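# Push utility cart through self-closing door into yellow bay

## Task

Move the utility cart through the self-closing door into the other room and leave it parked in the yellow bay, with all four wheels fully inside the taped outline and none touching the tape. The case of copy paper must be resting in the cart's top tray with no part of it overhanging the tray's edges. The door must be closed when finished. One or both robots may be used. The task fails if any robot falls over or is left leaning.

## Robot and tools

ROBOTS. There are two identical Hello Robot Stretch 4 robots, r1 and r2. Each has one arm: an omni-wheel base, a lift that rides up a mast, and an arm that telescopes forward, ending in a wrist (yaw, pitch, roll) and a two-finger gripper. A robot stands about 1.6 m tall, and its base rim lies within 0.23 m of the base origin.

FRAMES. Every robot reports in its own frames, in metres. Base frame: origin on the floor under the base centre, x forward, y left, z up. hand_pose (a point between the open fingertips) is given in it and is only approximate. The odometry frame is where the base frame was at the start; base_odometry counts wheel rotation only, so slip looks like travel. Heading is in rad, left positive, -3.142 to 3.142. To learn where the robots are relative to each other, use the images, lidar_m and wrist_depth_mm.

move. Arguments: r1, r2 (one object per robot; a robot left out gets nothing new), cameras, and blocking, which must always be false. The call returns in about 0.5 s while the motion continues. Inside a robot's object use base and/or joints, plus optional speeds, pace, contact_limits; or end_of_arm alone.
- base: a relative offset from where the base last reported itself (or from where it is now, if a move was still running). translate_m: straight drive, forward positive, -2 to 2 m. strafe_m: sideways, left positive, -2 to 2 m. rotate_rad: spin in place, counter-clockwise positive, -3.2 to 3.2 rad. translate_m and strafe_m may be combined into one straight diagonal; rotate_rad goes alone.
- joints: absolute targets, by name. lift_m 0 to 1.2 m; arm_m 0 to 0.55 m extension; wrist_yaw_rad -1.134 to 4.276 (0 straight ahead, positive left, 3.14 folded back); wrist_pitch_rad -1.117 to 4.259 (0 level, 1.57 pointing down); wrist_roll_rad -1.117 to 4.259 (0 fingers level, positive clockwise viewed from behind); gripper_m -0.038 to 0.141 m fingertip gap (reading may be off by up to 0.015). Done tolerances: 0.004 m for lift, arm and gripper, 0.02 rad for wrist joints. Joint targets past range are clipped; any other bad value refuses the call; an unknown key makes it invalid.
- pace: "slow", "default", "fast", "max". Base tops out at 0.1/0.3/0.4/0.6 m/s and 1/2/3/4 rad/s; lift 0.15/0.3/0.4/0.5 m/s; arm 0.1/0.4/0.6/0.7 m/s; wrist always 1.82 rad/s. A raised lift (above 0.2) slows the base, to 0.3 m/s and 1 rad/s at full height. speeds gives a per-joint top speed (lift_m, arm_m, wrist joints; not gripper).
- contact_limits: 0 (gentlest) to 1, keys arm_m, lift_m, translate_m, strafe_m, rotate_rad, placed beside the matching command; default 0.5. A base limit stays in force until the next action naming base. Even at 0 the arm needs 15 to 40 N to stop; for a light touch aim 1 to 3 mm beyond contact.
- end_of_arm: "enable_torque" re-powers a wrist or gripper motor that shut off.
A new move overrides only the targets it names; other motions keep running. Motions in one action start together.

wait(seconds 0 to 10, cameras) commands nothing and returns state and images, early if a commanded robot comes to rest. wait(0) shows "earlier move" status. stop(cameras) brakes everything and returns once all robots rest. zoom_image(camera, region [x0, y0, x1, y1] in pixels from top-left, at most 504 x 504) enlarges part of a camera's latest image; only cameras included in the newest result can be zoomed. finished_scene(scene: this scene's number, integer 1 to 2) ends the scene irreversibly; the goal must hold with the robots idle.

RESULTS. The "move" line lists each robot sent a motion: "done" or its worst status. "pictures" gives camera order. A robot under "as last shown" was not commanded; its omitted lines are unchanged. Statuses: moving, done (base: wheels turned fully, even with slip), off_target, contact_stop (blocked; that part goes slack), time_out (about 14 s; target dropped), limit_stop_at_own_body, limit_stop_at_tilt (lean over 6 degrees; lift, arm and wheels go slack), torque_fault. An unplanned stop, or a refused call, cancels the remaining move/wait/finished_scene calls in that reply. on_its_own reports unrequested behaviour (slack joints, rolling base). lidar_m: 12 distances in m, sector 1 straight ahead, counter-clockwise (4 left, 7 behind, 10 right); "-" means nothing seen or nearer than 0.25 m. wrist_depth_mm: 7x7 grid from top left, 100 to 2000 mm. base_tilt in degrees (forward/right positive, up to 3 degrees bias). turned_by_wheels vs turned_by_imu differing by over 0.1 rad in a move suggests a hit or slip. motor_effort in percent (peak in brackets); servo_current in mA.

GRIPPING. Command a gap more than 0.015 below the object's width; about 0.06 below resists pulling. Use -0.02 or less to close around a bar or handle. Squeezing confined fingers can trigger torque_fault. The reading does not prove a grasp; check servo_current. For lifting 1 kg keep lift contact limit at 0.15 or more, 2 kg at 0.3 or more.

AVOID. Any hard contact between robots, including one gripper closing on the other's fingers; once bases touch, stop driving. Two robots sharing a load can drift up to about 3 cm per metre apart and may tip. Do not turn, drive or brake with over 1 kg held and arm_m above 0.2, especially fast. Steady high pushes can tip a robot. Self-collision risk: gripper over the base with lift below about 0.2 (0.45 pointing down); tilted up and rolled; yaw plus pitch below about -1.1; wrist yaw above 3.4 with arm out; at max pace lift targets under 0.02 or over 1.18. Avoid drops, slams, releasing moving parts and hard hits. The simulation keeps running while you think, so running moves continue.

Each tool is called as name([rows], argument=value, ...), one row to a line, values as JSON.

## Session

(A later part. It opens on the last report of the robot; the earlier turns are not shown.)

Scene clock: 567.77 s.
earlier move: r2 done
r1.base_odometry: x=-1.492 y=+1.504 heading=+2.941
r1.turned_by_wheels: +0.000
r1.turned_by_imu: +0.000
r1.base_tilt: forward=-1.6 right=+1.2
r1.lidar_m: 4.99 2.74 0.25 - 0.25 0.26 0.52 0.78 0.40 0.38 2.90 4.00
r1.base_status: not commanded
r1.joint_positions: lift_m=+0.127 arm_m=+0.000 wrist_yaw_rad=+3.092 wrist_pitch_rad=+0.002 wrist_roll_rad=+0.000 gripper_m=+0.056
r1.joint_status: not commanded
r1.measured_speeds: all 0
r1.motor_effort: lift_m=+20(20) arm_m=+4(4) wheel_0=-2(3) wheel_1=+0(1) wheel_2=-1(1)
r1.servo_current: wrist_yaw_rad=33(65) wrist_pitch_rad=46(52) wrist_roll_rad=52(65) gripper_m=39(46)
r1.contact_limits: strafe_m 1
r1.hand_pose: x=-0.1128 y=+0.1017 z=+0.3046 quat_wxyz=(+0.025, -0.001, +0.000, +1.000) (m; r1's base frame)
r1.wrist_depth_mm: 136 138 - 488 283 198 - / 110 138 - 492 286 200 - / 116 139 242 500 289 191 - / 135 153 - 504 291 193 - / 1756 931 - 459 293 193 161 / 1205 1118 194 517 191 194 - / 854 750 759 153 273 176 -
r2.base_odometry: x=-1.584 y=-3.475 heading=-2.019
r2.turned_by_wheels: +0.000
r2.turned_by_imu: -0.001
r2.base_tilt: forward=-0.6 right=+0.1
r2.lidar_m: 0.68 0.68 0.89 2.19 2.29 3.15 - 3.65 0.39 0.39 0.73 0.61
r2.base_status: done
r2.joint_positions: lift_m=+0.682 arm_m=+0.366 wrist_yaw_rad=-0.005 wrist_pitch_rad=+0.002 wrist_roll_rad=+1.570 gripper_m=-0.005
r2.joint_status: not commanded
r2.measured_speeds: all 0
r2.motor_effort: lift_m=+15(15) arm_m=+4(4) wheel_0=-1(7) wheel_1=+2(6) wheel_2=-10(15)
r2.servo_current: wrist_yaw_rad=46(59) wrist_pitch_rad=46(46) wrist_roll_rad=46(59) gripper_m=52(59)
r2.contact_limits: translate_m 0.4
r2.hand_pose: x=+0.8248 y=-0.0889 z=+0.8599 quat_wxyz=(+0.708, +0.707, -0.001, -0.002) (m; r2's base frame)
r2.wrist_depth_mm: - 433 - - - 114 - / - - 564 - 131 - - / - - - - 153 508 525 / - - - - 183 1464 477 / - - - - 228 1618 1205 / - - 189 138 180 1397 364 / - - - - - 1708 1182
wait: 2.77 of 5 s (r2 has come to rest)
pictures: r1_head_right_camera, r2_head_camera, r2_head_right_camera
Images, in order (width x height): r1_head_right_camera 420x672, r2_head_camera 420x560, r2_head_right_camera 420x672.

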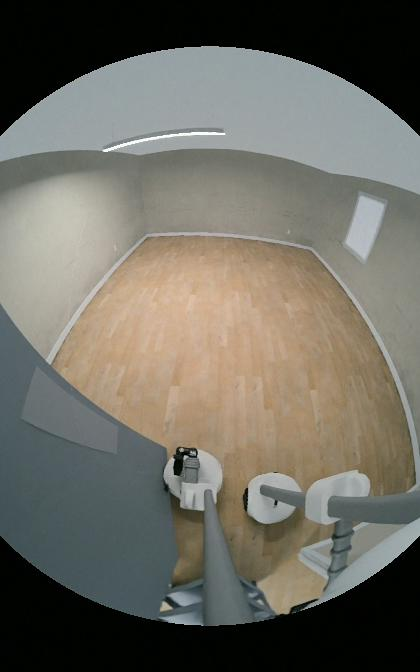

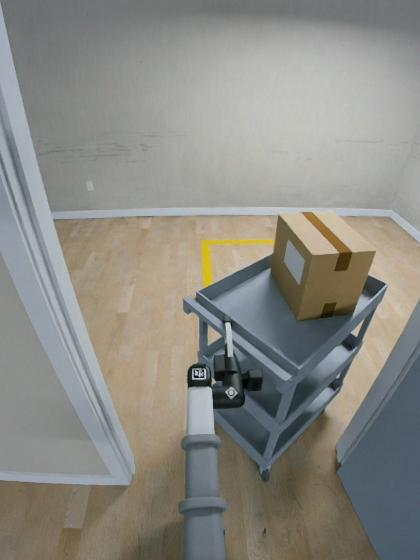

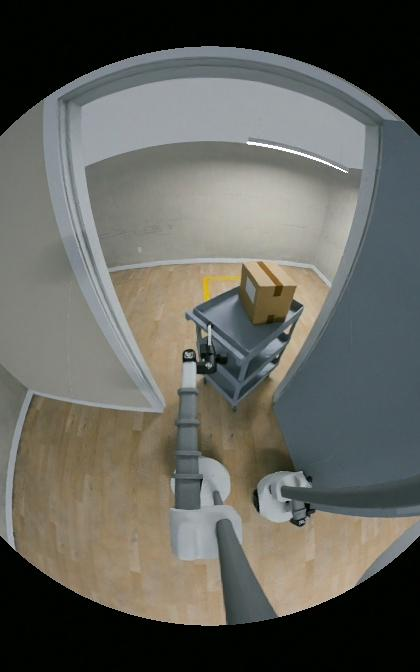

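move(blocking=false, r2={"base":{"rotate_rad":-0.35},"contact_limits":{"rotate_rad":0.6},"pace":"slow"}, cameras=[])

wait(seconds=4, cameras=["r2_head_right_camera"])

move(blocking=false, r2={"base":{"translate_m":0.25,"strafe_m":0.07},"contact_limits":{"translate_m":0.4},"pace":"slow"}, cameras=[])

wait(seconds=5, cameras=["r2_head_camera","r2_head_right_camera"])

Scene clock: 581.33 s.
move: r2 moving
r1: as last shown
r1.base_tilt: forward=-1.6 right=+1.3
r1.lidar_m: 4.99 2.77 0.25 - 0.25 0.25 0.49 0.74 0.37 0.39 2.88 3.99
r1.motor_effort: lift_m=+20(20) arm_m=+4(4) wheel_0=-2(3) wheel_1=+0(0) wheel_2=-1(1)
r1.servo_current: wrist_yaw_rad=39(72) wrist_pitch_rad=46(46) wrist_roll_rad=52(65) gripper_m=39(46)
r1.contact_limits: strafe_m 1
r1.wrist_depth_mm: 136 138 - 488 283 198 - / 110 138 - 492 286 199 - / 116 139 220 500 287 192 - / 136 153 - 504 293 193 - / - 917 1576 455 293 193 161 / 1205 1098 194 517 191 193 - / 866 759 750 153 274 176 -
r2.base_odometry: x=-1.584 y=-3.475 heading=-2.139
r2.turned_by_wheels: -0.120
r2.turned_by_imu: -0.114
r2.base_tilt: forward=-0.7 right=+0.0
r2.lidar_m: 0.71 0.70 0.80 1.74 2.24 2.82 - 4.12 0.43 0.39 0.73 0.64
r2.base_status: rotate_rad moving
r2.joint_positions: lift_m=+0.682 arm_m=+0.366 wrist_yaw_rad=+0.017 wrist_pitch_rad=+0.002 wrist_roll_rad=+1.570 gripper_m=-0.005
r2.joint_status: not commanded
r2.measured_speeds: translate_m=-0.002 strafe_m=+0.002 rotate_rad=-0.486 lift_m=+0.000 arm_m=-0.001 wrist_yaw_rad=+0.029 wrist_pitch_rad=+0.000 wrist_roll_rad=+0.000
r2.motor_effort: lift_m=+15(15) arm_m=+7(7) wheel_0=+28(29) wheel_1=+19(19) wheel_2=+20(21)
r2.servo_current: wrist_yaw_rad=91(91) wrist_pitch_rad=39(46) wrist_roll_rad=46(52) gripper_m=59(59)
r2.contact_limits: rotate_rad 0.6
r2.hand_pose: x=+0.8266 y=-0.0824 z=+0.8599 quat_wxyz=(+0.707, +0.707, +0.007, +0.006) (m; r2's base frame)
r2.wrist_depth_mm: - 389 - - - 115 - / - - - - 134 - - / - - - - 149 - - / - - - - 175 1397 504 / - - - - 210 1618 462 / - - 189 134 182 1618 1138 / - - - - - 347 1160
pictures: none
No camera images: "cameras" was empty.

Scene clock: 582.30 s.
earlier move: r2 done
r1.base_odometry: x=-1.492 y=+1.504 heading=+2.941
r1.turned_by_wheels: +0.000
r1.turned_by_imu: +0.000
r1.base_tilt: forward=-1.6 right=+1.3
r1.lidar_m: 4.99 2.77 0.25 - 0.25 0.25 0.52 0.65 0.40 0.38 2.90 4.04
r1.base_status: not commanded
r1.joint_positions: lift_m=+0.127 arm_m=+0.000 wrist_yaw_rad=+3.092 wrist_pitch_rad=+0.002 wrist_roll_rad=+0.000 gripper_m=+0.056
r1.joint_status: not commanded
r1.measured_speeds: all 0
r1.motor_effort: lift_m=+20(20) arm_m=+4(4) wheel_0=-3(3) wheel_1=+0(0) wheel_2=-1(1)
r1.servo_current: wrist_yaw_rad=59(72) wrist_pitch_rad=39(52) wrist_roll_rad=46(65) gripper_m=39(46)
r1.contact_limits: strafe_m 1
r1.hand_pose: x=-0.1128 y=+0.1017 z=+0.3046 quat_wxyz=(+0.025, -0.001, +0.000, +1.000) (m; r1's base frame)
r1.wrist_depth_mm: 136 137 - 488 286 198 - / 110 138 931 492 286 200 - / 116 139 218 500 287 192 - / 135 153 931 508 290 193 - / - - 946 459 291 193 161 / 1205 1205 194 517 191 193 - / 854 759 759 154 274 176 -
r2.base_odometry: x=-1.584 y=-3.475 heading=-2.368
r2.turned_by_wheels: -0.228
r2.turned_by_imu: -0.227
r2.base_tilt: forward=-0.7 right=+0.1
r2.lidar_m: 0.77 0.75 0.68 1.09 2.19 2.45 3.86 5.22 0.56 0.38 0.43 0.75
r2.base_status: done
r2.joint_positions: lift_m=+0.682 arm_m=+0.366 wrist_yaw_rad=-0.003 wrist_pitch_rad=+0.002 wrist_roll_rad=+1.570 gripper_m=-0.005
r2.joint_status: not commanded
r2.measured_speeds: all 0
r2.motor_effort: lift_m=+15(15) arm_m=-6(9) wheel_0=+5(33) wheel_1=+5(19) wheel_2=+5(21)
r2.servo_current: wrist_yaw_rad=59(111) wrist_pitch_rad=39(46) wrist_roll_rad=46(59) gripper_m=46(59)
r2.contact_limits: rotate_rad 0.6
r2.hand_pose: x=+0.8252 y=-0.0882 z=+0.8599 quat_wxyz=(+0.708, +0.707, +0.000, -0.002) (m; r2's base frame)
r2.wrist_depth_mm: - - - 153 209 750 - / - - 521 158 214 768 - / - 469 452 163 220 - - / - - 504 167 228 - - / - - 591 174 234 - - / - - 187 179 182 1708 - / - - - - - 1499 480
wait: 0.97 of 4 s (r2 has come to rest)
pictures: r2_head_right_camera
Images, in order (width x height): r2_head_right_camera 420x672.

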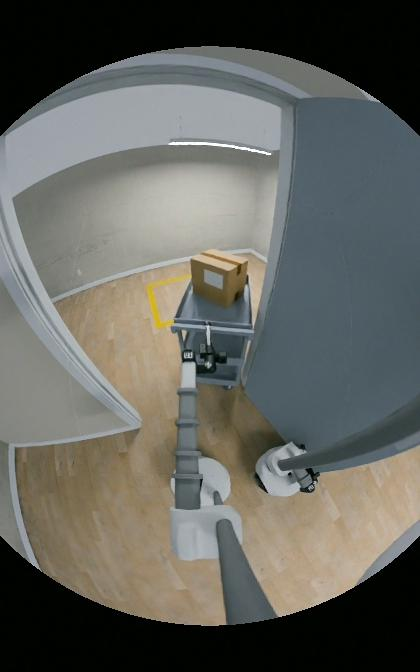

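Scene clock: 582.80 s.
move: r2 moving
r1: as last shown
r1.base_tilt: forward=-1.6 right=+1.2
r1.lidar_m: 4.98 2.76 0.25 - 0.25 0.25 0.53 0.66 0.41 0.40 2.91 4.02
r1.motor_effort: lift_m=+20(20) arm_m=+4(4) wheel_0=-2(3) wheel_1=+0(0) wheel_2=-1(1)
r1.servo_current: wrist_yaw_rad=46(59) wrist_pitch_rad=39(52) wrist_roll_rad=59(59) gripper_m=33(46)
r1.contact_limits: strafe_m 1
r1.wrist_depth_mm: 136 138 - 488 283 198 - / 110 138 931 496 287 200 - / 116 139 219 500 290 191 - / 135 153 946 504 291 191 - / - - 960 459 293 193 160 / 1255 1205 193 517 191 193 - / 854 741 759 153 273 176 -
r2.base_odometry: x=-1.591 y=-3.486 heading=-2.367
r2.turned_by_wheels: +0.000
r2.turned_by_imu: +0.000
r2.base_tilt: forward=-0.7 right=+0.1
r2.lidar_m: 0.78 0.74 0.68 1.06 2.18 2.46 3.94 5.22 0.46 0.38 0.45 0.76
r2.base_status: translate_m moving; strafe_m moving
r2.joint_positions: lift_m=+0.682 arm_m=+0.366 wrist_yaw_rad=-0.003 wrist_pitch_rad=+0.002 wrist_roll_rad=+1.570 gripper_m=-0.005
r2.joint_status: not commanded
r2.measured_speeds: translate_m=+0.048 strafe_m=+0.014 rotate_rad=-0.002 lift_m=+0.000 arm_m=+0.000 wrist_yaw_rad=+0.000 wrist_pitch_rad=+0.000 wrist_roll_rad=+0.000
r2.motor_effort: lift_m=+15(15) arm_m=-4(6) wheel_0=+5(9) wheel_1=+8(9) wheel_2=-11(12)
r2.servo_current: wrist_yaw_rad=46(59) wrist_pitch_rad=39(46) wrist_roll_rad=39(59) gripper_m=52(59)
r2.contact_limits: translate_m 0.4
r2.hand_pose: x=+0.8251 y=-0.0882 z=+0.8599 quat_wxyz=(+0.708, +0.707, +0.000, -0.002) (m; r2's base frame)
r2.wrist_depth_mm: - - - 154 209 750 - / - - 530 158 216 768 - / - 466 459 163 222 - - / - - 500 167 228 - - / - - 585 172 234 - - / - - 187 178 181 1708 - / - - - - - 1430 484
pictures: none
No camera images: "cameras" was empty.

Scene clock: 586.13 s.
earlier move: r2 done
r1.base_odometry: x=-1.492 y=+1.504 heading=+2.941
r1.turned_by_wheels: +0.000
r1.turned_by_imu: +0.000
r1.base_tilt: forward=-1.6 right=+1.3
r1.lidar_m: 4.97 2.77 0.25 - 0.25 0.25 0.50 0.54 0.51 2.76 2.88 3.99
r1.base_status: not commanded
r1.joint_positions: lift_m=+0.127 arm_m=+0.000 wrist_yaw_rad=+3.092 wrist_pitch_rad=+0.002 wrist_roll_rad=+0.000 gripper_m=+0.056
r1.joint_status: not commanded
r1.measured_speeds: all 0
r1.motor_effort: lift_m=+20(20) arm_m=+4(4) wheel_0=-2(3) wheel_1=+0(1) wheel_2=-1(1)
r1.servo_current: wrist_yaw_rad=46(78) wrist_pitch_rad=46(52) wrist_roll_rad=52(65) gripper_m=46(52)
r1.contact_limits: strafe_m 1
r1.hand_pose: x=-0.1128 y=+0.1017 z=+0.3046 quat_wxyz=(+0.025, -0.001, +0.000, +1.000) (m; r1's base frame)
r1.wrist_depth_mm: 136 138 - 496 283 199 - / 110 138 1118 492 287 200 - / 117 139 246 504 290 191 - / 135 153 1118 504 291 192 - / - - 1336 512 293 193 161 / 1205 1182 192 517 191 193 - / 842 750 759 153 273 176 -
r2.base_odometry: x=-1.714 y=-3.699 heading=-2.368
r2.turned_by_wheels: -0.001
r2.turned_by_imu: -0.001
r2.base_tilt: forward=-0.7 right=+0.1
r2.lidar_m: 0.75 3.28 0.49 0.67 2.22 2.46 3.88 5.46 0.47 0.51 0.66 0.71
r2.base_status: done
r2.joint_positions: lift_m=+0.682 arm_m=+0.366 wrist_yaw_rad=-0.003 wrist_pitch_rad=+0.002 wrist_roll_rad=+1.570 gripper_m=-0.005
r2.joint_status: not commanded
r2.measured_speeds: all 0
r2.motor_effort: lift_m=+15(15) arm_m=-4(6) wheel_0=+1(9) wheel_1=+3(9) wheel_2=-9(14)
r2.servo_current: wrist_yaw_rad=52(59) wrist_pitch_rad=39(46) wrist_roll_rad=39(59) gripper_m=52(65)
r2.contact_limits: translate_m 0.4
r2.hand_pose: x=+0.8251 y=-0.0883 z=+0.8599 quat_wxyz=(+0.708, +0.707, +0.000, -0.002) (m; r2's base frame)
r2.wrist_depth_mm: - 480 455 129 181 - - / - 421 418 134 191 - - / - - 477 142 206 - - / - - 580 153 219 - - / - - - 163 231 1863 - / - - 189 178 182 1618 496 / - - - - 259 1464 1205
wait: 3.33 of 5 s (r2 has come to rest)
pictures: r2_head_camera, r2_head_right_camera
Images, in order (width x height): r2_head_camera 420x560, r2_head_right_camera 420x672.

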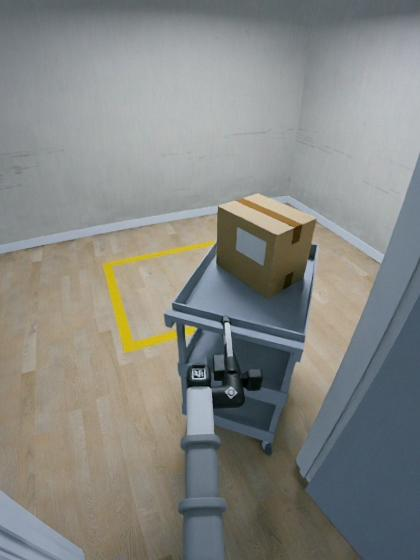

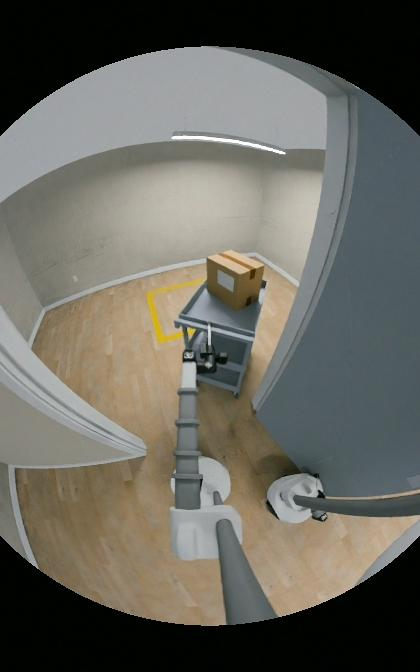

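move(blocking=false, r2={"base":{"translate_m":0.3},"contact_limits":{"translate_m":0.4},"pace":"slow"}, cameras=[])

wait(seconds=5, cameras=["r2_head_camera","r2_head_right_camera"])

Scene clock: 596.53 s.
move: r2 moving
r1: as last shown
r1.lidar_m: 4.98 2.75 0.25 - 0.25 0.25 0.51 0.52 0.52 2.77 2.90 4.02
r1.motor_effort: lift_m=+20(20) arm_m=+4(4) wheel_0=-2(3) wheel_1=+0(0) wheel_2=-1(1)
r1.servo_current: wrist_yaw_rad=59(59) wrist_pitch_rad=39(46) wrist_roll_rad=59(59) gripper_m=39(46)
r1.contact_limits: strafe_m 1
r1.wrist_depth_mm: 136 138 - 492 283 197 - / 110 138 1138 500 287 200 - / 116 139 246 500 289 191 - / 136 153 1160 504 293 192 - / - - 1397 512 291 194 161 / 1182 1182 192 512 191 193 - / 809 759 750 153 273 176 -
r2.base_odometry: x=-1.723 y=-3.708 heading=-2.368
r2.turned_by_wheels: +0.000
r2.turned_by_imu: +0.001
r2.base_tilt: forward=-0.7 right=+0.1
r2.lidar_m: 0.74 3.30 0.47 0.62 2.23 2.46 3.91 5.46 0.48 0.50 0.64 0.70
r2.base_status: translate_m moving
r2.joint_positions: lift_m=+0.682 arm_m=+0.366 wrist_yaw_rad=-0.003 wrist_pitch_rad=+0.002 wrist_roll_rad=+1.570 gripper_m=-0.005
r2.joint_status: not commanded
r2.measured_speeds: translate_m=+0.049 strafe_m=+0.000 rotate_rad=+0.000 lift_m=+0.000 arm_m=+0.000 wrist_yaw_rad=+0.000 wrist_pitch_rad=+0.000 wrist_roll_rad=+0.000
r2.motor_effort: lift_m=+15(15) arm_m=-4(5) wheel_0=+3(6) wheel_1=+5(7) wheel_2=-11(14)
r2.servo_current: wrist_yaw_rad=39(52) wrist_pitch_rad=39(52) wrist_roll_rad=59(59) gripper_m=52(59)
r2.contact_limits: translate_m 0.4
r2.hand_pose: x=+0.8251 y=-0.0883 z=+0.8599 quat_wxyz=(+0.708, +0.707, +0.000, -0.002) (m; r2's base frame)
r2.wrist_depth_mm: - 469 452 127 179 - - / - 418 410 132 189 - - / - - 477 142 204 - - / - - 591 151 218 - - / - - - 162 231 1863 - / - - 189 178 182 1618 492 / - - - - - 1397 1205
pictures: none
No camera images: "cameras" was empty.

Scene clock: 600.30 s.
earlier move: r2 done
r1.base_odometry: x=-1.492 y=+1.504 heading=+2.941
r1.turned_by_wheels: +0.000
r1.turned_by_imu: +0.000
r1.base_tilt: forward=-1.6 right=+1.2
r1.lidar_m: 4.97 2.75 0.25 - 0.25 0.25 0.50 0.61 0.88 2.76 2.88 4.00
r1.base_status: not commanded
r1.joint_positions: lift_m=+0.127 arm_m=+0.000 wrist_yaw_rad=+3.092 wrist_pitch_rad=+0.002 wrist_roll_rad=+0.000 gripper_m=+0.056
r1.joint_status: not commanded
r1.measured_speeds: all 0
r1.motor_effort: lift_m=+20(20) arm_m=+4(4) wheel_0=-3(3) wheel_1=+0(0) wheel_2=-1(1)
r1.servo_current: wrist_yaw_rad=59(72) wrist_pitch_rad=46(52) wrist_roll_rad=33(65) gripper_m=39(52)
r1.contact_limits: strafe_m 1
r1.hand_pose: x=-0.1128 y=+0.1017 z=+0.3046 quat_wxyz=(+0.025, -0.001, +0.000, +1.000) (m; r1's base frame)
r1.wrist_depth_mm: 136 138 - 492 285 198 - / 110 138 1464 496 287 200 - / 117 139 254 500 290 191 - / 135 153 - 500 291 192 - / 691 - - 508 294 192 161 / 661 854 194 517 191 193 - / 661 741 759 153 274 176 -
r2.base_odometry: x=-1.929 y=-3.909 heading=-2.368
r2.turned_by_wheels: +0.000
r2.turned_by_imu: +0.002
r2.base_tilt: forward=-0.7 right=+0.1
r2.lidar_m: 0.76 3.01 2.82 0.43 1.04 2.59 4.08 0.66 0.64 0.53 0.52 0.68
r2.base_status: done
r2.joint_positions: lift_m=+0.682 arm_m=+0.366 wrist_yaw_rad=-0.001 wrist_pitch_rad=+0.002 wrist_roll_rad=+1.570 gripper_m=-0.005
r2.joint_status: not commanded
r2.measured_speeds: all 0
r2.motor_effort: lift_m=+15(15) arm_m=-4(5) wheel_0=+5(12) wheel_1=+5(9) wheel_2=-6(14)
r2.servo_current: wrist_yaw_rad=59(65) wrist_pitch_rad=46(52) wrist_roll_rad=39(65) gripper_m=59(59)
r2.contact_limits: translate_m 0.4
r2.hand_pose: x=+0.8252 y=-0.0878 z=+0.8599 quat_wxyz=(+0.708, +0.707, +0.000, -0.001) (m; r2's base frame)
r2.wrist_depth_mm: - 366 368 102 154 - - / - 439 427 107 168 - - / - - 539 115 184 - - / - - - 132 203 - - / - - - 145 227 1618 508 / - - 189 168 182 1618 1118 / - - - - 332 349 1138
wait: 3.77 of 5 s (r2 has come to rest)
pictures: r2_head_camera, r2_head_right_camera
Images, in order (width x height): r2_head_camera 420x560, r2_head_right_camera 420x672.

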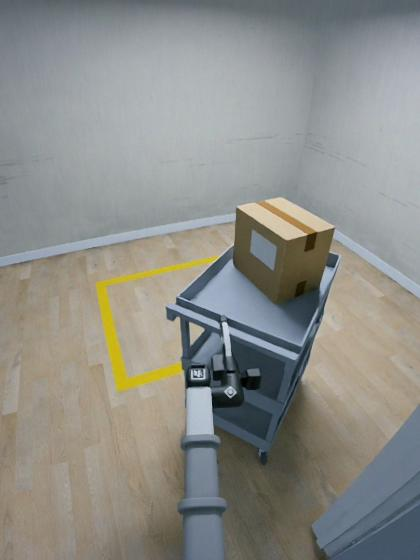

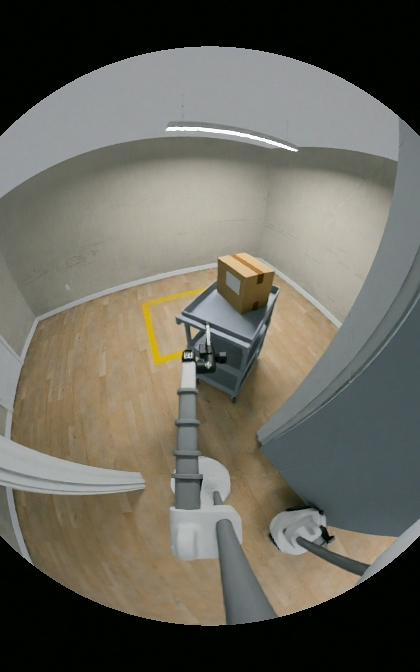

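move(blocking=false, r2={"base":{"rotate_rad":-0.4},"contact_limits":{"rotate_rad":0.6},"pace":"slow"}, cameras=[])

wait(seconds=4, cameras=["r2_head_camera","r2_head_right_camera"])

Scene clock: 611.27 s.
move: r2 moving
r1: as last shown
r1.base_tilt: forward=-1.6 right=+1.3
r1.lidar_m: 4.99 2.78 0.25 - 0.25 0.25 0.53 0.64 1.19 2.77 2.89 3.98
r1.motor_effort: lift_m=+20(20) arm_m=+4(4) wheel_0=-2(3) wheel_1=+0(0) wheel_2=-1(1)
r1.servo_current: wrist_yaw_rad=46(72) wrist_pitch_rad=46(46) wrist_roll_rad=59(59) gripper_m=46(46)
r1.contact_limits: strafe_m 1
r1.wrist_depth_mm: 136 138 - 488 285 198 - / 110 139 1397 492 287 199 - / 116 139 253 496 290 192 - / 135 153 - 500 290 192 - / 699 - - 455 291 193 161 / 668 831 193 517 191 193 - / 661 732 759 153 274 176 -
r2.base_odometry: x=-1.928 y=-3.909 heading=-2.491
r2.turned_by_wheels: -0.123
r2.turned_by_imu: -0.117
r2.base_tilt: forward=-0.7 right=+0.0
r2.lidar_m: 0.72 3.01 3.12 0.45 0.45 2.47 3.57 5.73 0.63 0.58 0.52 0.60
r2.base_status: rotate_rad moving
r2.joint_positions: lift_m=+0.682 arm_m=+0.366 wrist_yaw_rad=+0.013 wrist_pitch_rad=+0.002 wrist_roll_rad=+1.570 gripper_m=-0.005
r2.joint_status: not commanded
r2.measured_speeds: translate_m=+0.002 strafe_m=+0.000 rotate_rad=-0.496 lift_m=+0.000 arm_m=-0.001 wrist_yaw_rad=+0.000 wrist_pitch_rad=+0.000 wrist_roll_rad=+0.000
r2.motor_effort: lift_m=+15(15) arm_m=+6(6) wheel_0=+23(25) wheel_1=+14(17) wheel_2=+18(18)
r2.servo_current: wrist_yaw_rad=72(78) wrist_pitch_rad=33(46) wrist_roll_rad=52(59) gripper_m=52(59)
r2.contact_limits: rotate_rad 0.6
r2.hand_pose: x=+0.8262 y=-0.0838 z=+0.8599 quat_wxyz=(+0.707, +0.707, +0.005, +0.004) (m; r2's base frame)
r2.wrist_depth_mm: - 462 442 118 172 - - / - 410 407 125 183 - - / - - 473 134 196 - - / - - 580 145 211 - - / - - - 154 226 1808 - / - - - 170 182 1661 492 / - - - - - 1499 1182
pictures: none
No camera images: "cameras" was empty.

Scene clock: 612.33 s.
earlier move: r2 done
r1.base_odometry: x=-1.492 y=+1.504 heading=+2.941
r1.turned_by_wheels: +0.000
r1.turned_by_imu: +0.000
r1.base_tilt: forward=-1.6 right=+1.3
r1.lidar_m: 4.98 2.77 0.25 - 0.25 0.26 0.51 0.64 0.85 2.78 2.91 4.03
r1.base_status: not commanded
r1.joint_positions: lift_m=+0.127 arm_m=+0.000 wrist_yaw_rad=+3.092 wrist_pitch_rad=+0.002 wrist_roll_rad=+0.000 gripper_m=+0.056
r1.joint_status: not commanded
r1.measured_speeds: all 0
r1.motor_effort: lift_m=+20(20) arm_m=+4(4) wheel_0=-2(3) wheel_1=+0(0) wheel_2=-1(1)
r1.servo_current: wrist_yaw_rad=59(72) wrist_pitch_rad=46(46) wrist_roll_rad=52(59) gripper_m=39(46)
r1.contact_limits: strafe_m 1
r1.hand_pose: x=-0.1128 y=+0.1017 z=+0.3046 quat_wxyz=(+0.025, -0.001, +0.000, +1.000) (m; r1's base frame)
r1.wrist_depth_mm: 136 138 - 492 283 199 - / 110 138 - 496 287 200 - / 116 139 244 500 289 191 - / 135 153 - 508 290 192 - / 732 - - 452 293 193 161 / 661 866 193 521 191 193 - / 668 732 759 153 273 176 -
r2.base_odometry: x=-1.929 y=-3.909 heading=-2.767
r2.turned_by_wheels: -0.276
r2.turned_by_imu: -0.269
r2.base_tilt: forward=-0.6 right=+0.0
r2.lidar_m: 0.73 3.01 3.01 2.63 0.43 2.32 2.78 5.73 0.64 0.63 0.52 0.51
r2.base_status: done
r2.joint_positions: lift_m=+0.682 arm_m=+0.366 wrist_yaw_rad=+0.002 wrist_pitch_rad=+0.002 wrist_roll_rad=+1.570 gripper_m=-0.005
r2.joint_status: not commanded
r2.measured_speeds: all 0
r2.motor_effort: lift_m=+15(15) arm_m=-5(6) wheel_0=+1(25) wheel_1=+1(17) wheel_2=+6(19)
r2.servo_current: wrist_yaw_rad=52(78) wrist_pitch_rad=39(46) wrist_roll_rad=46(59) gripper_m=52(59)
r2.contact_limits: rotate_rad 0.6
r2.hand_pose: x=+0.8255 y=-0.0869 z=+0.8599 quat_wxyz=(+0.708, +0.707, +0.001, +0.000) (m; r2's base frame)
r2.wrist_depth_mm: - - - 225 298 301 315 / - - - 213 281 1708 1182 / - - - 204 267 1863 - / - - 640 194 253 831 - / - - 480 186 242 831 - / - - 187 178 183 798 - / - - 517 - 224 - -
wait: 1.07 of 4 s (r2 has come to rest)
pictures: r2_head_camera, r2_head_right_camera
Images, in order (width x height): r2_head_camera 420x560, r2_head_right_camera 420x672.

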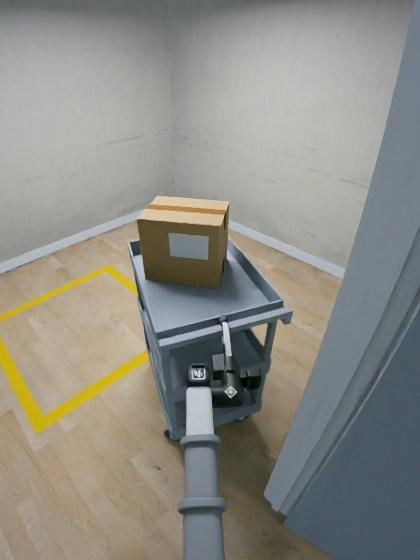

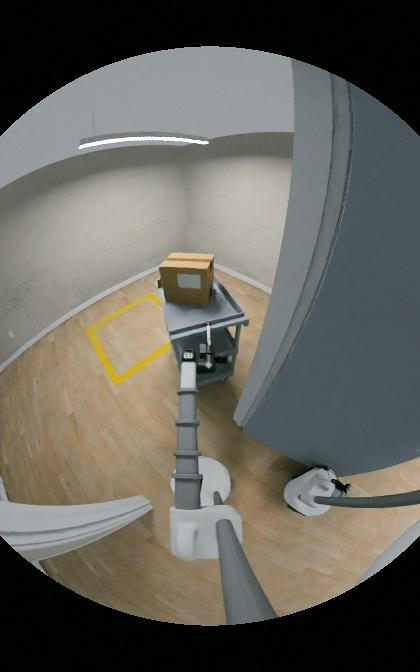

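move(blocking=false, r2={"base":{"translate_m":0.35,"strafe_m":0.08},"contact_limits":{"translate_m":0.4},"pace":"slow"}, cameras=[])

wait(seconds=5, cameras=["r2_head_camera","r2_head_right_camera"])

Scene clock: 629.23 s.
move: r2 moving
r1: as last shown
r1.lidar_m: 4.97 2.78 0.25 - 0.25 0.25 0.48 0.64 1.20 2.78 2.84 3.99
r1.motor_effort: lift_m=+20(20) arm_m=+4(4) wheel_0=-3(3) wheel_1=+0(0) wheel_2=-1(1)
r1.servo_current: wrist_yaw_rad=59(59) wrist_pitch_rad=39(46) wrist_roll_rad=52(65) gripper_m=46(46)
r1.contact_limits: strafe_m 1
r1.wrist_depth_mm: 136 138 - 492 285 198 - / 110 138 - 492 287 200 - / 116 139 245 504 289 192 - / 135 153 - 504 290 193 - / 723 - - 455 293 194 161 / 676 820 193 512 191 193 - / 668 732 759 153 274 176 -
r2.base_odometry: x=-1.939 y=-3.916 heading=-2.767
r2.turned_by_wheels: +0.000
r2.turned_by_imu: +0.000
r2.base_tilt: forward=-0.7 right=+0.0
r2.lidar_m: 0.72 3.01 3.00 2.63 0.45 2.34 2.78 5.73 0.63 0.65 0.51 0.48
r2.base_status: translate_m moving; strafe_m moving
r2.joint_positions: lift_m=+0.682 arm_m=+0.366 wrist_yaw_rad=-0.001 wrist_pitch_rad=+0.002 wrist_roll_rad=+1.570 gripper_m=-0.005
r2.joint_status: not commanded
r2.measured_speeds: translate_m=+0.050 strafe_m=+0.011 rotate_rad=+0.000 lift_m=+0.000 arm_m=+0.000 wrist_yaw_rad=-0.008 wrist_pitch_rad=+0.000 wrist_roll_rad=+0.000
r2.motor_effort: lift_m=+15(15) arm_m=-4(5) wheel_0=+10(11) wheel_1=+9(9) wheel_2=-13(14)
r2.servo_current: wrist_yaw_rad=46(59) wrist_pitch_rad=39(46) wrist_roll_rad=46(59) gripper_m=52(59)
r2.contact_limits: translate_m 0.4
r2.hand_pose: x=+0.8253 y=-0.0876 z=+0.8599 quat_wxyz=(+0.708, +0.707, +0.000, -0.001) (m; r2's base frame)
r2.wrist_depth_mm: - - - 228 301 306 312 / - - - 274 282 1708 1182 / - - - 205 270 1756 - / - - 668 195 253 854 - / - - 477 186 241 831 - / - - 187 178 182 820 - / - - 517 - 224 - -
pictures: none
No camera images: "cameras" was empty.

Scene clock: 633.57 s.
earlier move: r2 done
r1.base_odometry: x=-1.492 y=+1.504 heading=+2.941
r1.turned_by_wheels: +0.000
r1.turned_by_imu: +0.000
r1.base_tilt: forward=-1.6 right=+1.3
r1.lidar_m: 4.99 2.79 0.25 - 0.25 0.25 0.50 0.82 1.20 2.77 2.90 4.04
r1.base_status: not commanded
r1.joint_positions: lift_m=+0.127 arm_m=+0.000 wrist_yaw_rad=+3.092 wrist_pitch_rad=+0.002 wrist_roll_rad=+0.000 gripper_m=+0.056
r1.joint_status: not commanded
r1.measured_speeds: all 0
r1.motor_effort: lift_m=+20(20) arm_m=+4(4) wheel_0=-2(3) wheel_1=+0(0) wheel_2=-1(1)
r1.servo_current: wrist_yaw_rad=59(65) wrist_pitch_rad=46(52) wrist_roll_rad=59(72) gripper_m=39(46)
r1.contact_limits: strafe_m 1
r1.hand_pose: x=-0.1128 y=+0.1017 z=+0.3046 quat_wxyz=(+0.025, -0.001, +0.000, +1.000) (m; r1's base frame)
r1.wrist_depth_mm: 136 138 - 488 285 198 - / 110 138 - 500 287 199 - / 116 139 253 500 289 192 - / 135 153 - 504 291 193 - / - 960 1205 508 293 193 161 / 1205 931 194 512 190 193 - / 854 759 759 154 274 176 -
r2.base_odometry: x=-2.225 y=-4.111 heading=-2.767
r2.turned_by_wheels: +0.000
r2.turned_by_imu: -0.001
r2.base_tilt: forward=-0.7 right=+0.1
r2.lidar_m: 0.77 2.69 2.73 2.81 2.48 0.62 2.99 6.04 0.81 0.41 0.37 0.80
r2.base_status: done
r2.joint_positions: lift_m=+0.682 arm_m=+0.366 wrist_yaw_rad=-0.003 wrist_pitch_rad=+0.002 wrist_roll_rad=+1.570 gripper_m=-0.005
r2.joint_status: not commanded
r2.measured_speeds: all 0
r2.motor_effort: lift_m=+15(15) arm_m=-4(5) wheel_0=+1(11) wheel_1=+3(10) wheel_2=-9(15)
r2.servo_current: wrist_yaw_rad=52(59) wrist_pitch_rad=39(52) wrist_roll_rad=39(59) gripper_m=52(59)
r2.contact_limits: translate_m 0.4
r2.hand_pose: x=+0.8250 y=-0.0883 z=+0.8599 quat_wxyz=(+0.708, +0.707, +0.000, -0.002) (m; r2's base frame)
r2.wrist_depth_mm: - - - 179 239 1576 1229 / - - - 179 238 1661 - / - - 564 178 238 - - / - - 473 178 237 842 - / - - 517 177 236 831 - / - - 188 177 181 - - / - - - - 236 1708 -
wait: 4.33 of 5 s (r2 has come to rest)
pictures: r2_head_camera, r2_head_right_camera
Images, in order (width x height): r2_head_camera 420x560, r2_head_right_camera 420x672.

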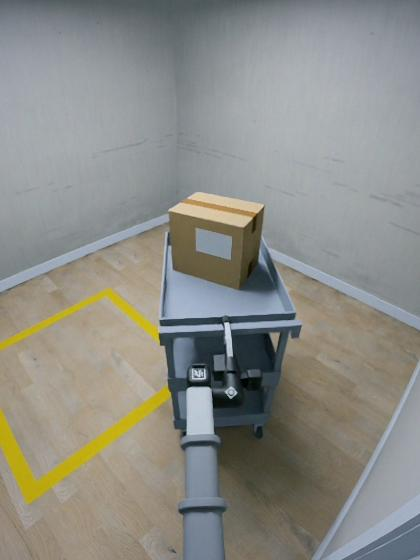

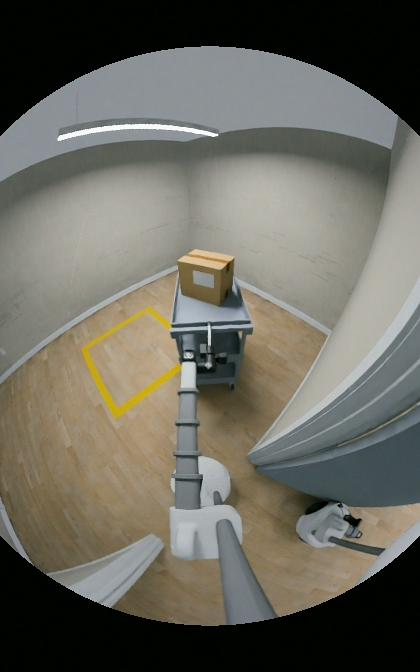

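move(blocking=false, r2={"base":{"translate_m":-0.46,"strafe_m":-0.32},"contact_limits":{"translate_m":0.5},"pace":"slow"}, cameras=[])

wait(seconds=8, cameras=["r2_head_right_camera"])

move(blocking=false, r2={"base":{"rotate_rad":0.45},"contact_limits":{"rotate_rad":0.6},"pace":"slow"}, cameras=[])

wait(seconds=5, cameras=["r2_head_camera","r2_head_right_camera"])

Scene clock: 670.83 s.
move: r2 moving
r1: as last shown
r1.base_tilt: forward=-1.5 right=+1.3
r1.lidar_m: 4.97 2.77 0.25 - 0.25 0.25 0.50 0.85 1.20 2.76 2.89 4.05
r1.servo_current: wrist_yaw_rad=46(72) wrist_pitch_rad=46(46) wrist_roll_rad=52(59) gripper_m=39(39)
r1.contact_limits: strafe_m 1
r1.wrist_depth_mm: 136 138 - 488 283 198 - / 110 138 - 496 287 200 - / 116 139 254 500 287 191 - / 136 153 - 504 289 193 - / 1756 946 1661 504 293 193 160 / 1205 917 194 512 191 193 - / 866 759 750 153 273 175 -
r2.base_odometry: x=-2.218 y=-4.100 heading=-2.767
r2.turned_by_wheels: +0.001
r2.turned_by_imu: +0.001
r2.base_tilt: forward=-0.7 right=+0.1
r2.lidar_m: 0.75 2.72 2.73 2.77 2.26 0.62 3.01 6.03 0.82 0.40 0.38 0.83
r2.base_status: translate_m moving; strafe_m moving
r2.joint_positions: lift_m=+0.682 arm_m=+0.366 wrist_yaw_rad=-0.003 wrist_pitch_rad=+0.002 wrist_roll_rad=+1.570 gripper_m=-0.005
r2.joint_status: not commanded
r2.measured_speeds: translate_m=-0.044 strafe_m=-0.030 rotate_rad=+0.005 lift_m=+0.000 arm_m=+0.000 wrist_yaw_rad=+0.002 wrist_pitch_rad=+0.000 wrist_roll_rad=+0.000
r2.motor_effort: lift_m=+15(15) arm_m=-4(4) wheel_0=+2(7) wheel_1=-10(10) wheel_2=+10(10)
r2.servo_current: wrist_yaw_rad=52(52) wrist_pitch_rad=46(46) wrist_roll_rad=46(52) gripper_m=59(59)
r2.contact_limits: translate_m 0.5
r2.hand_pose: x=+0.8251 y=-0.0883 z=+0.8599 quat_wxyz=(+0.708, +0.707, +0.000, -0.002) (m; r2's base frame)
r2.wrist_depth_mm: - - - 179 240 1576 1205 / - - - 179 239 1708 - / - - 559 178 238 - - / - - 473 178 238 842 - / - - 521 178 236 831 - / - - 189 177 182 - - / - - - - 235 1708 -
pictures: none
No camera images: "cameras" was empty.

Scene clock: 675.70 s.
earlier move: r2 contact_stop
r1.base_odometry: x=-1.492 y=+1.504 heading=+2.941
r1.turned_by_wheels: +0.000
r1.turned_by_imu: +0.000
r1.base_tilt: forward=-1.6 right=+1.3
r1.lidar_m: 4.98 2.79 0.25 - 0.25 0.25 0.50 0.46 0.65 2.77 2.90 4.01
r1.base_status: not commanded
r1.joint_positions: lift_m=+0.127 arm_m=+0.000 wrist_yaw_rad=+3.092 wrist_pitch_rad=+0.002 wrist_roll_rad=+0.000 gripper_m=+0.056
r1.joint_status: not commanded
r1.measured_speeds: all 0
r1.motor_effort: lift_m=+20(20) arm_m=+4(4) wheel_0=-3(3) wheel_1=+0(1) wheel_2=-1(1)
r1.servo_current: wrist_yaw_rad=46(78) wrist_pitch_rad=33(52) wrist_roll_rad=52(78) gripper_m=46(46)
r1.contact_limits: strafe_m 1
r1.hand_pose: x=-0.1128 y=+0.1017 z=+0.3046 quat_wxyz=(+0.025, -0.001, +0.000, +1.000) (m; r1's base frame)
r1.wrist_depth_mm: 136 138 - 492 285 198 - / 110 139 - 500 286 200 - / 116 139 253 500 290 191 - / 135 153 - 500 290 192 - / 564 - - 517 291 193 161 / 549 615 193 517 191 193 - / 521 564 759 153 273 176 -
r2.base_odometry: x=-1.985 y=-3.742 heading=-2.717
r2.turned_by_wheels: +0.050
r2.turned_by_imu: +0.054
r2.base_tilt: forward=-0.7 right=+0.0
r2.lidar_m: 0.54 3.14 3.14 0.64 0.59 2.45 3.07 5.60 0.46 0.48 0.40 0.40
r2.base_status: translate_m contact_stop (by the wheels' count: -0.358 of -0.460); strafe_m contact_stop (by the wheels' count: -0.256 of -0.320)
r2.joint_positions: lift_m=+0.682 arm_m=+0.366 wrist_yaw_rad=+0.002 wrist_pitch_rad=+0.002 wrist_roll_rad=+1.570 gripper_m=-0.005
r2.joint_status: not commanded
r2.measured_speeds: all 0
r2.on_its_own: the wheels are slack since a contact_stop
r2.motor_effort: lift_m=+15(15) arm_m=-6(10) wheel_0=+0(13) wheel_1=+0(10) wheel_2=+0(31)
r2.servo_current: wrist_yaw_rad=39(163) wrist_pitch_rad=39(46) wrist_roll_rad=52(65) gripper_m=59(65)
r2.contact_limits: translate_m 0.5
r2.hand_pose: x=+0.8256 y=-0.0870 z=+0.8599 quat_wxyz=(+0.707, +0.707, +0.001, +0.000) (m; r2's base frame)
r2.wrist_depth_mm: - - - 209 274 1576 1182 / - - - 202 266 1756 530 / - - - 195 254 809 - / - - 517 187 248 831 - / - - 492 183 240 831 - / - - 187 178 183 809 - / - - 544 - 225 - -
wait: 4.87 of 8 s (r2 has come to rest)
pictures: r2_head_right_camera
Images, in order (width x height): r2_head_right_camera 420x672.

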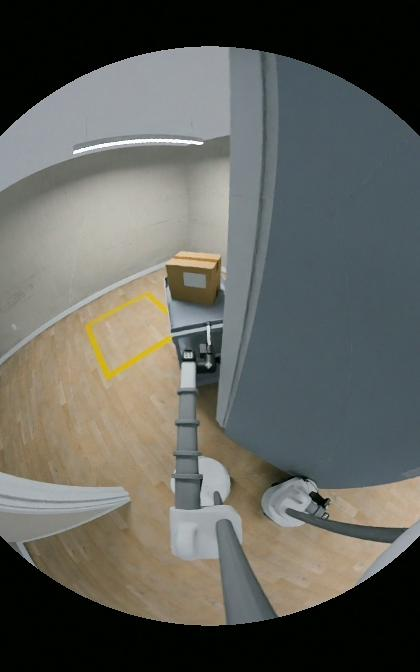

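not run: a stop that you did not command came earlier in this reply.

not run: a stop that you did not command came earlier in this reply.

move(blocking=false, r2={"base":{"rotate_rad":0.3},"contact_limits":{"rotate_rad":0.7},"pace":"slow"}, cameras=[])

wait(seconds=5, cameras=["r2_head_camera","r2_head_right_camera","r1_head_right_camera"])

Scene clock: 680.53 s.
move: r2 moving
r1: as last shown
r1.lidar_m: 4.96 2.80 0.25 - 0.25 0.25 0.52 0.48 0.63 2.77 2.89 4.02
r1.motor_effort: lift_m=+20(20) arm_m=+4(4) wheel_0=-2(3) wheel_1=+0(0) wheel_2=-1(1)
r1.servo_current: wrist_yaw_rad=52(65) wrist_pitch_rad=39(52) wrist_roll_rad=39(59) gripper_m=46(52)
r1.contact_limits: strafe_m 1
r1.wrist_depth_mm: 136 138 - 488 283 198 - / 110 139 - 496 287 200 - / 116 139 252 496 289 192 - / 135 153 - 500 290 193 - / 554 - - 512 293 193 161 / 539 627 194 521 191 193 - / 512 559 750 153 274 175 -
r2.base_odometry: x=-1.986 y=-3.742 heading=-2.594
r2.turned_by_wheels: +0.123
r2.turned_by_imu: +0.118
r2.base_tilt: forward=-0.7 right=+0.1
r2.lidar_m: 0.77 3.13 3.22 0.59 0.67 2.52 3.37 5.61 0.46 0.48 0.40 0.41
r2.base_status: rotate_rad moving
r2.joint_positions: lift_m=+0.682 arm_m=+0.366 wrist_yaw_rad=-0.014 wrist_pitch_rad=+0.002 wrist_roll_rad=+1.570 gripper_m=-0.005
r2.joint_status: not commanded
r2.measured_speeds: translate_m=-0.001 strafe_m=+0.001 rotate_rad=+0.497 lift_m=+0.000 arm_m=-0.001 wrist_yaw_rad=+0.000 wrist_pitch_rad=+0.000 wrist_roll_rad=+0.000
r2.motor_effort: lift_m=+15(16) arm_m=+0(7) wheel_0=-21(23) wheel_1=-14(14) wheel_2=-20(23)
r2.servo_current: wrist_yaw_rad=85(85) wrist_pitch_rad=46(46) wrist_roll_rad=39(65) gripper_m=46(59)
r2.contact_limits: rotate_rad 0.7
r2.hand_pose: x=+0.8240 y=-0.0915 z=+0.8599 quat_wxyz=(+0.707, +0.707, -0.004, -0.006) (m; r2's base frame)
r2.wrist_depth_mm: - - - 178 237 1661 1182 / - - - 178 238 1708 - / - - 535 177 237 842 - / - - 477 236 236 842 - / - - 525 177 236 831 - / - - 187 176 181 - - / - - - - - - 521
pictures: none
No camera images: "cameras" was empty.

Scene clock: 681.40 s.
earlier move: r2 done
r1.base_odometry: x=-1.492 y=+1.504 heading=+2.941
r1.turned_by_wheels: +0.000
r1.turned_by_imu: +0.000
r1.base_tilt: forward=-1.6 right=+1.3
r1.lidar_m: 4.99 2.75 0.25 - 0.25 0.26 0.52 0.46 0.67 2.77 2.90 3.97
r1.base_status: not commanded
r1.joint_positions: lift_m=+0.127 arm_m=+0.000 wrist_yaw_rad=+3.092 wrist_pitch_rad=+0.002 wrist_roll_rad=+0.000 gripper_m=+0.056
r1.joint_status: not commanded
r1.measured_speeds: all 0
r1.motor_effort: lift_m=+20(20) arm_m=+4(4) wheel_0=-3(3) wheel_1=+0(0) wheel_2=-1(1)
r1.servo_current: wrist_yaw_rad=33(72) wrist_pitch_rad=39(52) wrist_roll_rad=46(65) gripper_m=39(52)
r1.contact_limits: strafe_m 1
r1.hand_pose: x=-0.1128 y=+0.1017 z=+0.3046 quat_wxyz=(+0.025, -0.001, +0.000, +1.000) (m; r1's base frame)
r1.wrist_depth_mm: 136 138 1281 488 283 198 - / 110 138 - 496 287 200 - / 116 139 245 496 287 191 - / 135 153 - 508 290 193 - / 535 - - 512 291 193 161 / 535 621 194 517 191 193 - / 512 554 750 153 274 176 -
r2.base_odometry: x=-1.985 y=-3.742 heading=-2.418
r2.turned_by_wheels: +0.177
r2.turned_by_imu: +0.172
r2.base_tilt: forward=-0.7 right=+0.1
r2.lidar_m: 0.73 3.11 3.06 0.61 1.62 2.65 4.06 0.47 0.46 0.43 0.40 0.41
r2.base_status: done
r2.joint_positions: lift_m=+0.682 arm_m=+0.366 wrist_yaw_rad=+0.004 wrist_pitch_rad=+0.002 wrist_roll_rad=+1.570 gripper_m=-0.005
r2.joint_status: not commanded
r2.measured_speeds: all 0
r2.motor_effort: lift_m=+15(16) arm_m=+5(7) wheel_0=-3(23) wheel_1=-3(14) wheel_2=-3(23)
r2.servo_current: wrist_yaw_rad=46(85) wrist_pitch_rad=33(46) wrist_roll_rad=39(65) gripper_m=52(59)
r2.contact_limits: rotate_rad 0.7
r2.hand_pose: x=+0.8256 y=-0.0864 z=+0.8599 quat_wxyz=(+0.707, +0.707, +0.002, +0.001) (m; r2's base frame)
r2.wrist_depth_mm: - 421 415 112 167 - - / - 404 407 121 179 - - / - - 492 130 193 - - / - - 621 143 210 - - / - - - 153 228 1708 - / - - 187 172 182 1661 477 / - - - - - 1499 1160
wait: 0.87 of 5 s (r2 has come to rest)
pictures: r1_head_right_camera, r2_head_camera, r2_head_right_camera
Images, in order (width x height): r1_head_right_camera 420x672, r2_head_camera 420x560, r2_head_right_camera 420x672.

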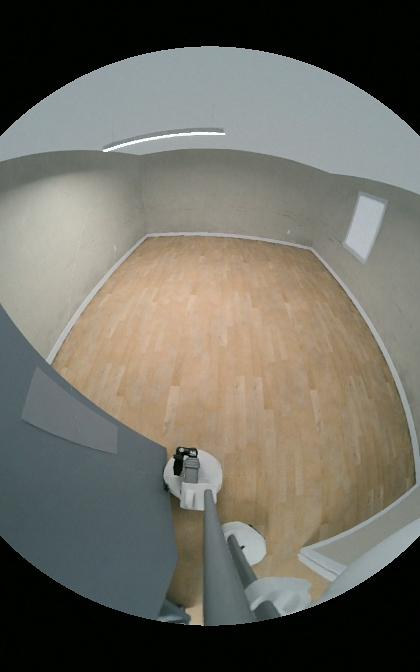

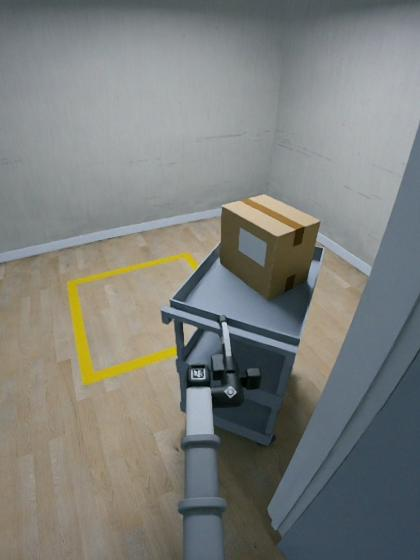

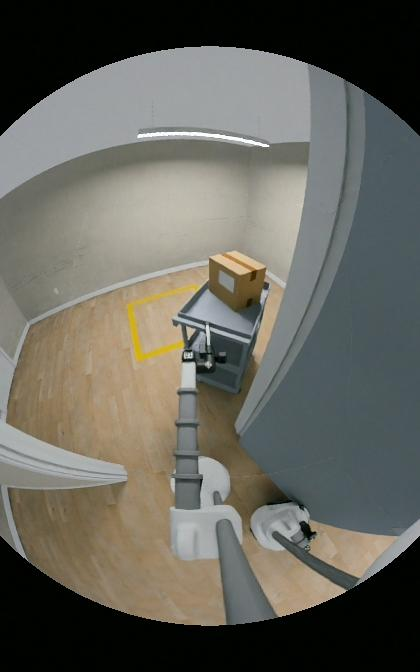

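move(blocking=false, r2={"base":{"translate_m":-0.45,"strafe_m":0.1},"contact_limits":{"translate_m":0.5},"pace":"slow"}, cameras=[])

wait(seconds=7, cameras=["r2_head_camera","r2_head_right_camera"])

Scene clock: 687.70 s.
move: r2 moving
r1: as last shown
r1.lidar_m: 4.98 2.74 0.25 - 0.25 0.25 0.52 0.43 0.64 2.77 2.88 4.00
r1.servo_current: wrist_yaw_rad=52(65) wrist_pitch_rad=39(46) wrist_roll_rad=52(59) gripper_m=39(46)
r1.contact_limits: strafe_m 1
r1.wrist_depth_mm: 136 138 - 492 285 198 - / 110 138 - 496 287 199 - / 116 139 245 496 289 192 - / 135 153 - 504 290 192 - / 559 - - 508 291 193 161 / 535 621 194 517 191 193 - / 512 554 759 154 274 175 -
r2.base_odometry: x=-1.974 y=-3.736 heading=-2.418
r2.turned_by_wheels: -0.001
r2.turned_by_imu: +0.000
r2.base_tilt: forward=-0.7 right=+0.1
r2.lidar_m: 0.73 3.12 3.07 0.59 1.68 2.63 4.06 0.52 0.47 0.46 0.41 0.44
r2.base_status: translate_m moving; strafe_m moving
r2.joint_positions: lift_m=+0.682 arm_m=+0.366 wrist_yaw_rad=+0.003 wrist_pitch_rad=+0.002 wrist_roll_rad=+1.570 gripper_m=-0.005
r2.joint_status: not commanded
r2.measured_speeds: translate_m=-0.048 strafe_m=+0.011 rotate_rad=+0.001 lift_m=+0.000 arm_m=+0.000 wrist_yaw_rad=-0.006 wrist_pitch_rad=+0.000 wrist_roll_rad=+0.000
r2.motor_effort: lift_m=+15(16) arm_m=+4(5) wheel_0=-8(11) wheel_1=-8(8) wheel_2=+10(12)
r2.servo_current: wrist_yaw_rad=52(59) wrist_pitch_rad=33(46) wrist_roll_rad=52(52) gripper_m=52(52)
r2.contact_limits: translate_m 0.5
r2.hand_pose: x=+0.8255 y=-0.0865 z=+0.8599 quat_wxyz=(+0.707, +0.707, +0.002, +0.000) (m; r2's base frame)
r2.wrist_depth_mm: - 418 421 115 171 - - / - 407 407 123 181 - - / - - 492 132 195 - - / - - 615 145 214 - - / - - - 154 229 1708 - / - - 189 176 183 1618 480 / - - - - - 1499 1205
pictures: none
No camera images: "cameras" was empty.

Scene clock: 693.07 s.
earlier move: r2 done
r1.base_odometry: x=-1.492 y=+1.504 heading=+2.941
r1.turned_by_wheels: +0.000
r1.turned_by_imu: +0.000
r1.base_tilt: forward=-1.6 right=+1.3
r1.lidar_m: 4.99 2.79 0.25 - 0.25 0.25 0.51 0.66 0.41 0.43 2.89 4.00
r1.base_status: not commanded
r1.joint_positions: lift_m=+0.127 arm_m=+0.000 wrist_yaw_rad=+3.092 wrist_pitch_rad=+0.002 wrist_roll_rad=+0.000 gripper_m=+0.056
r1.joint_status: not commanded
r1.measured_speeds: all 0
r1.motor_effort: lift_m=+20(20) arm_m=+4(4) wheel_0=-2(3) wheel_1=+0(1) wheel_2=-1(1)
r1.servo_current: wrist_yaw_rad=46(72) wrist_pitch_rad=46(52) wrist_roll_rad=52(72) gripper_m=39(52)
r1.contact_limits: strafe_m 1
r1.hand_pose: x=-0.1128 y=+0.1017 z=+0.3046 quat_wxyz=(+0.025, -0.001, +0.000, +1.000) (m; r1's base frame)
r1.wrist_depth_mm: 136 138 - 492 283 198 - / 110 138 917 492 287 200 - / 116 139 219 496 287 191 - / 135 153 931 504 290 192 - / - - 917 459 293 193 161 / 1205 1182 193 512 191 193 - / 842 750 750 153 273 176 -
r2.base_odometry: x=-1.582 y=-3.519 heading=-2.417
r2.turned_by_wheels: +0.001
r2.turned_by_imu: +0.003
r2.base_tilt: forward=-0.6 right=+0.0
r2.lidar_m: 0.75 3.52 0.63 0.95 2.15 2.39 3.64 5.23 0.54 0.42 0.48 0.75
r2.base_status: done
r2.joint_positions: lift_m=+0.682 arm_m=+0.366 wrist_yaw_rad=+0.003 wrist_pitch_rad=+0.002 wrist_roll_rad=+1.570 gripper_m=-0.005
r2.joint_status: not commanded
r2.measured_speeds: all 0
r2.motor_effort: lift_m=+15(16) arm_m=+4(5) wheel_0=+0(11) wheel_1=-3(9) wheel_2=+9(14)
r2.servo_current: wrist_yaw_rad=46(65) wrist_pitch_rad=39(52) wrist_roll_rad=46(59) gripper_m=52(59)
r2.contact_limits: translate_m 0.5
r2.hand_pose: x=+0.8255 y=-0.0865 z=+0.8599 quat_wxyz=(+0.707, +0.707, +0.002, +0.000) (m; r2's base frame)
r2.wrist_depth_mm: - - 480 128 180 - - / - 418 421 132 190 - - / - 504 466 141 204 - - / - - 569 151 215 - - / - - - 162 229 1863 - / - - 188 173 181 1661 492 / - - - - 256 1397 1229
wait: 5.37 of 7 s (r2 has come to rest)
pictures: r2_head_camera, r2_head_right_camera
Images, in order (width x height): r2_head_camera 420x560, r2_head_right_camera 420x672.

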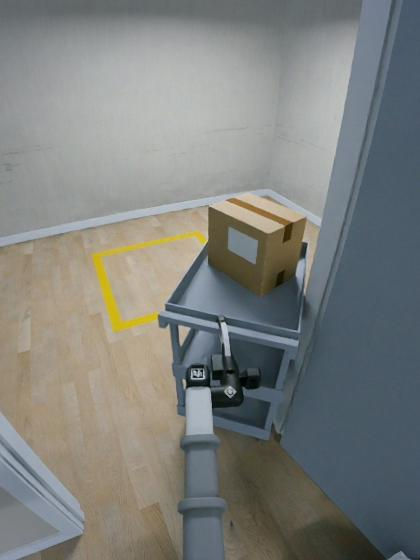

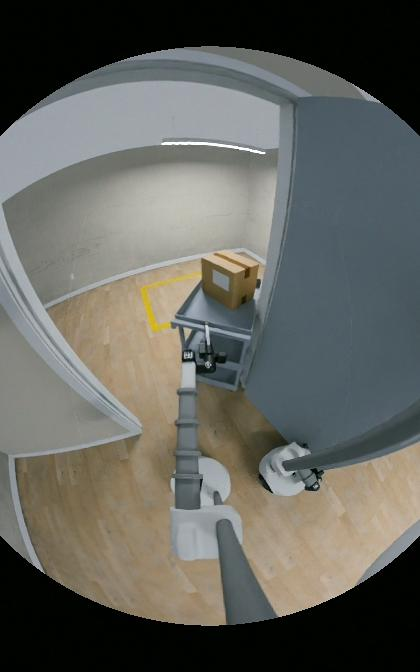

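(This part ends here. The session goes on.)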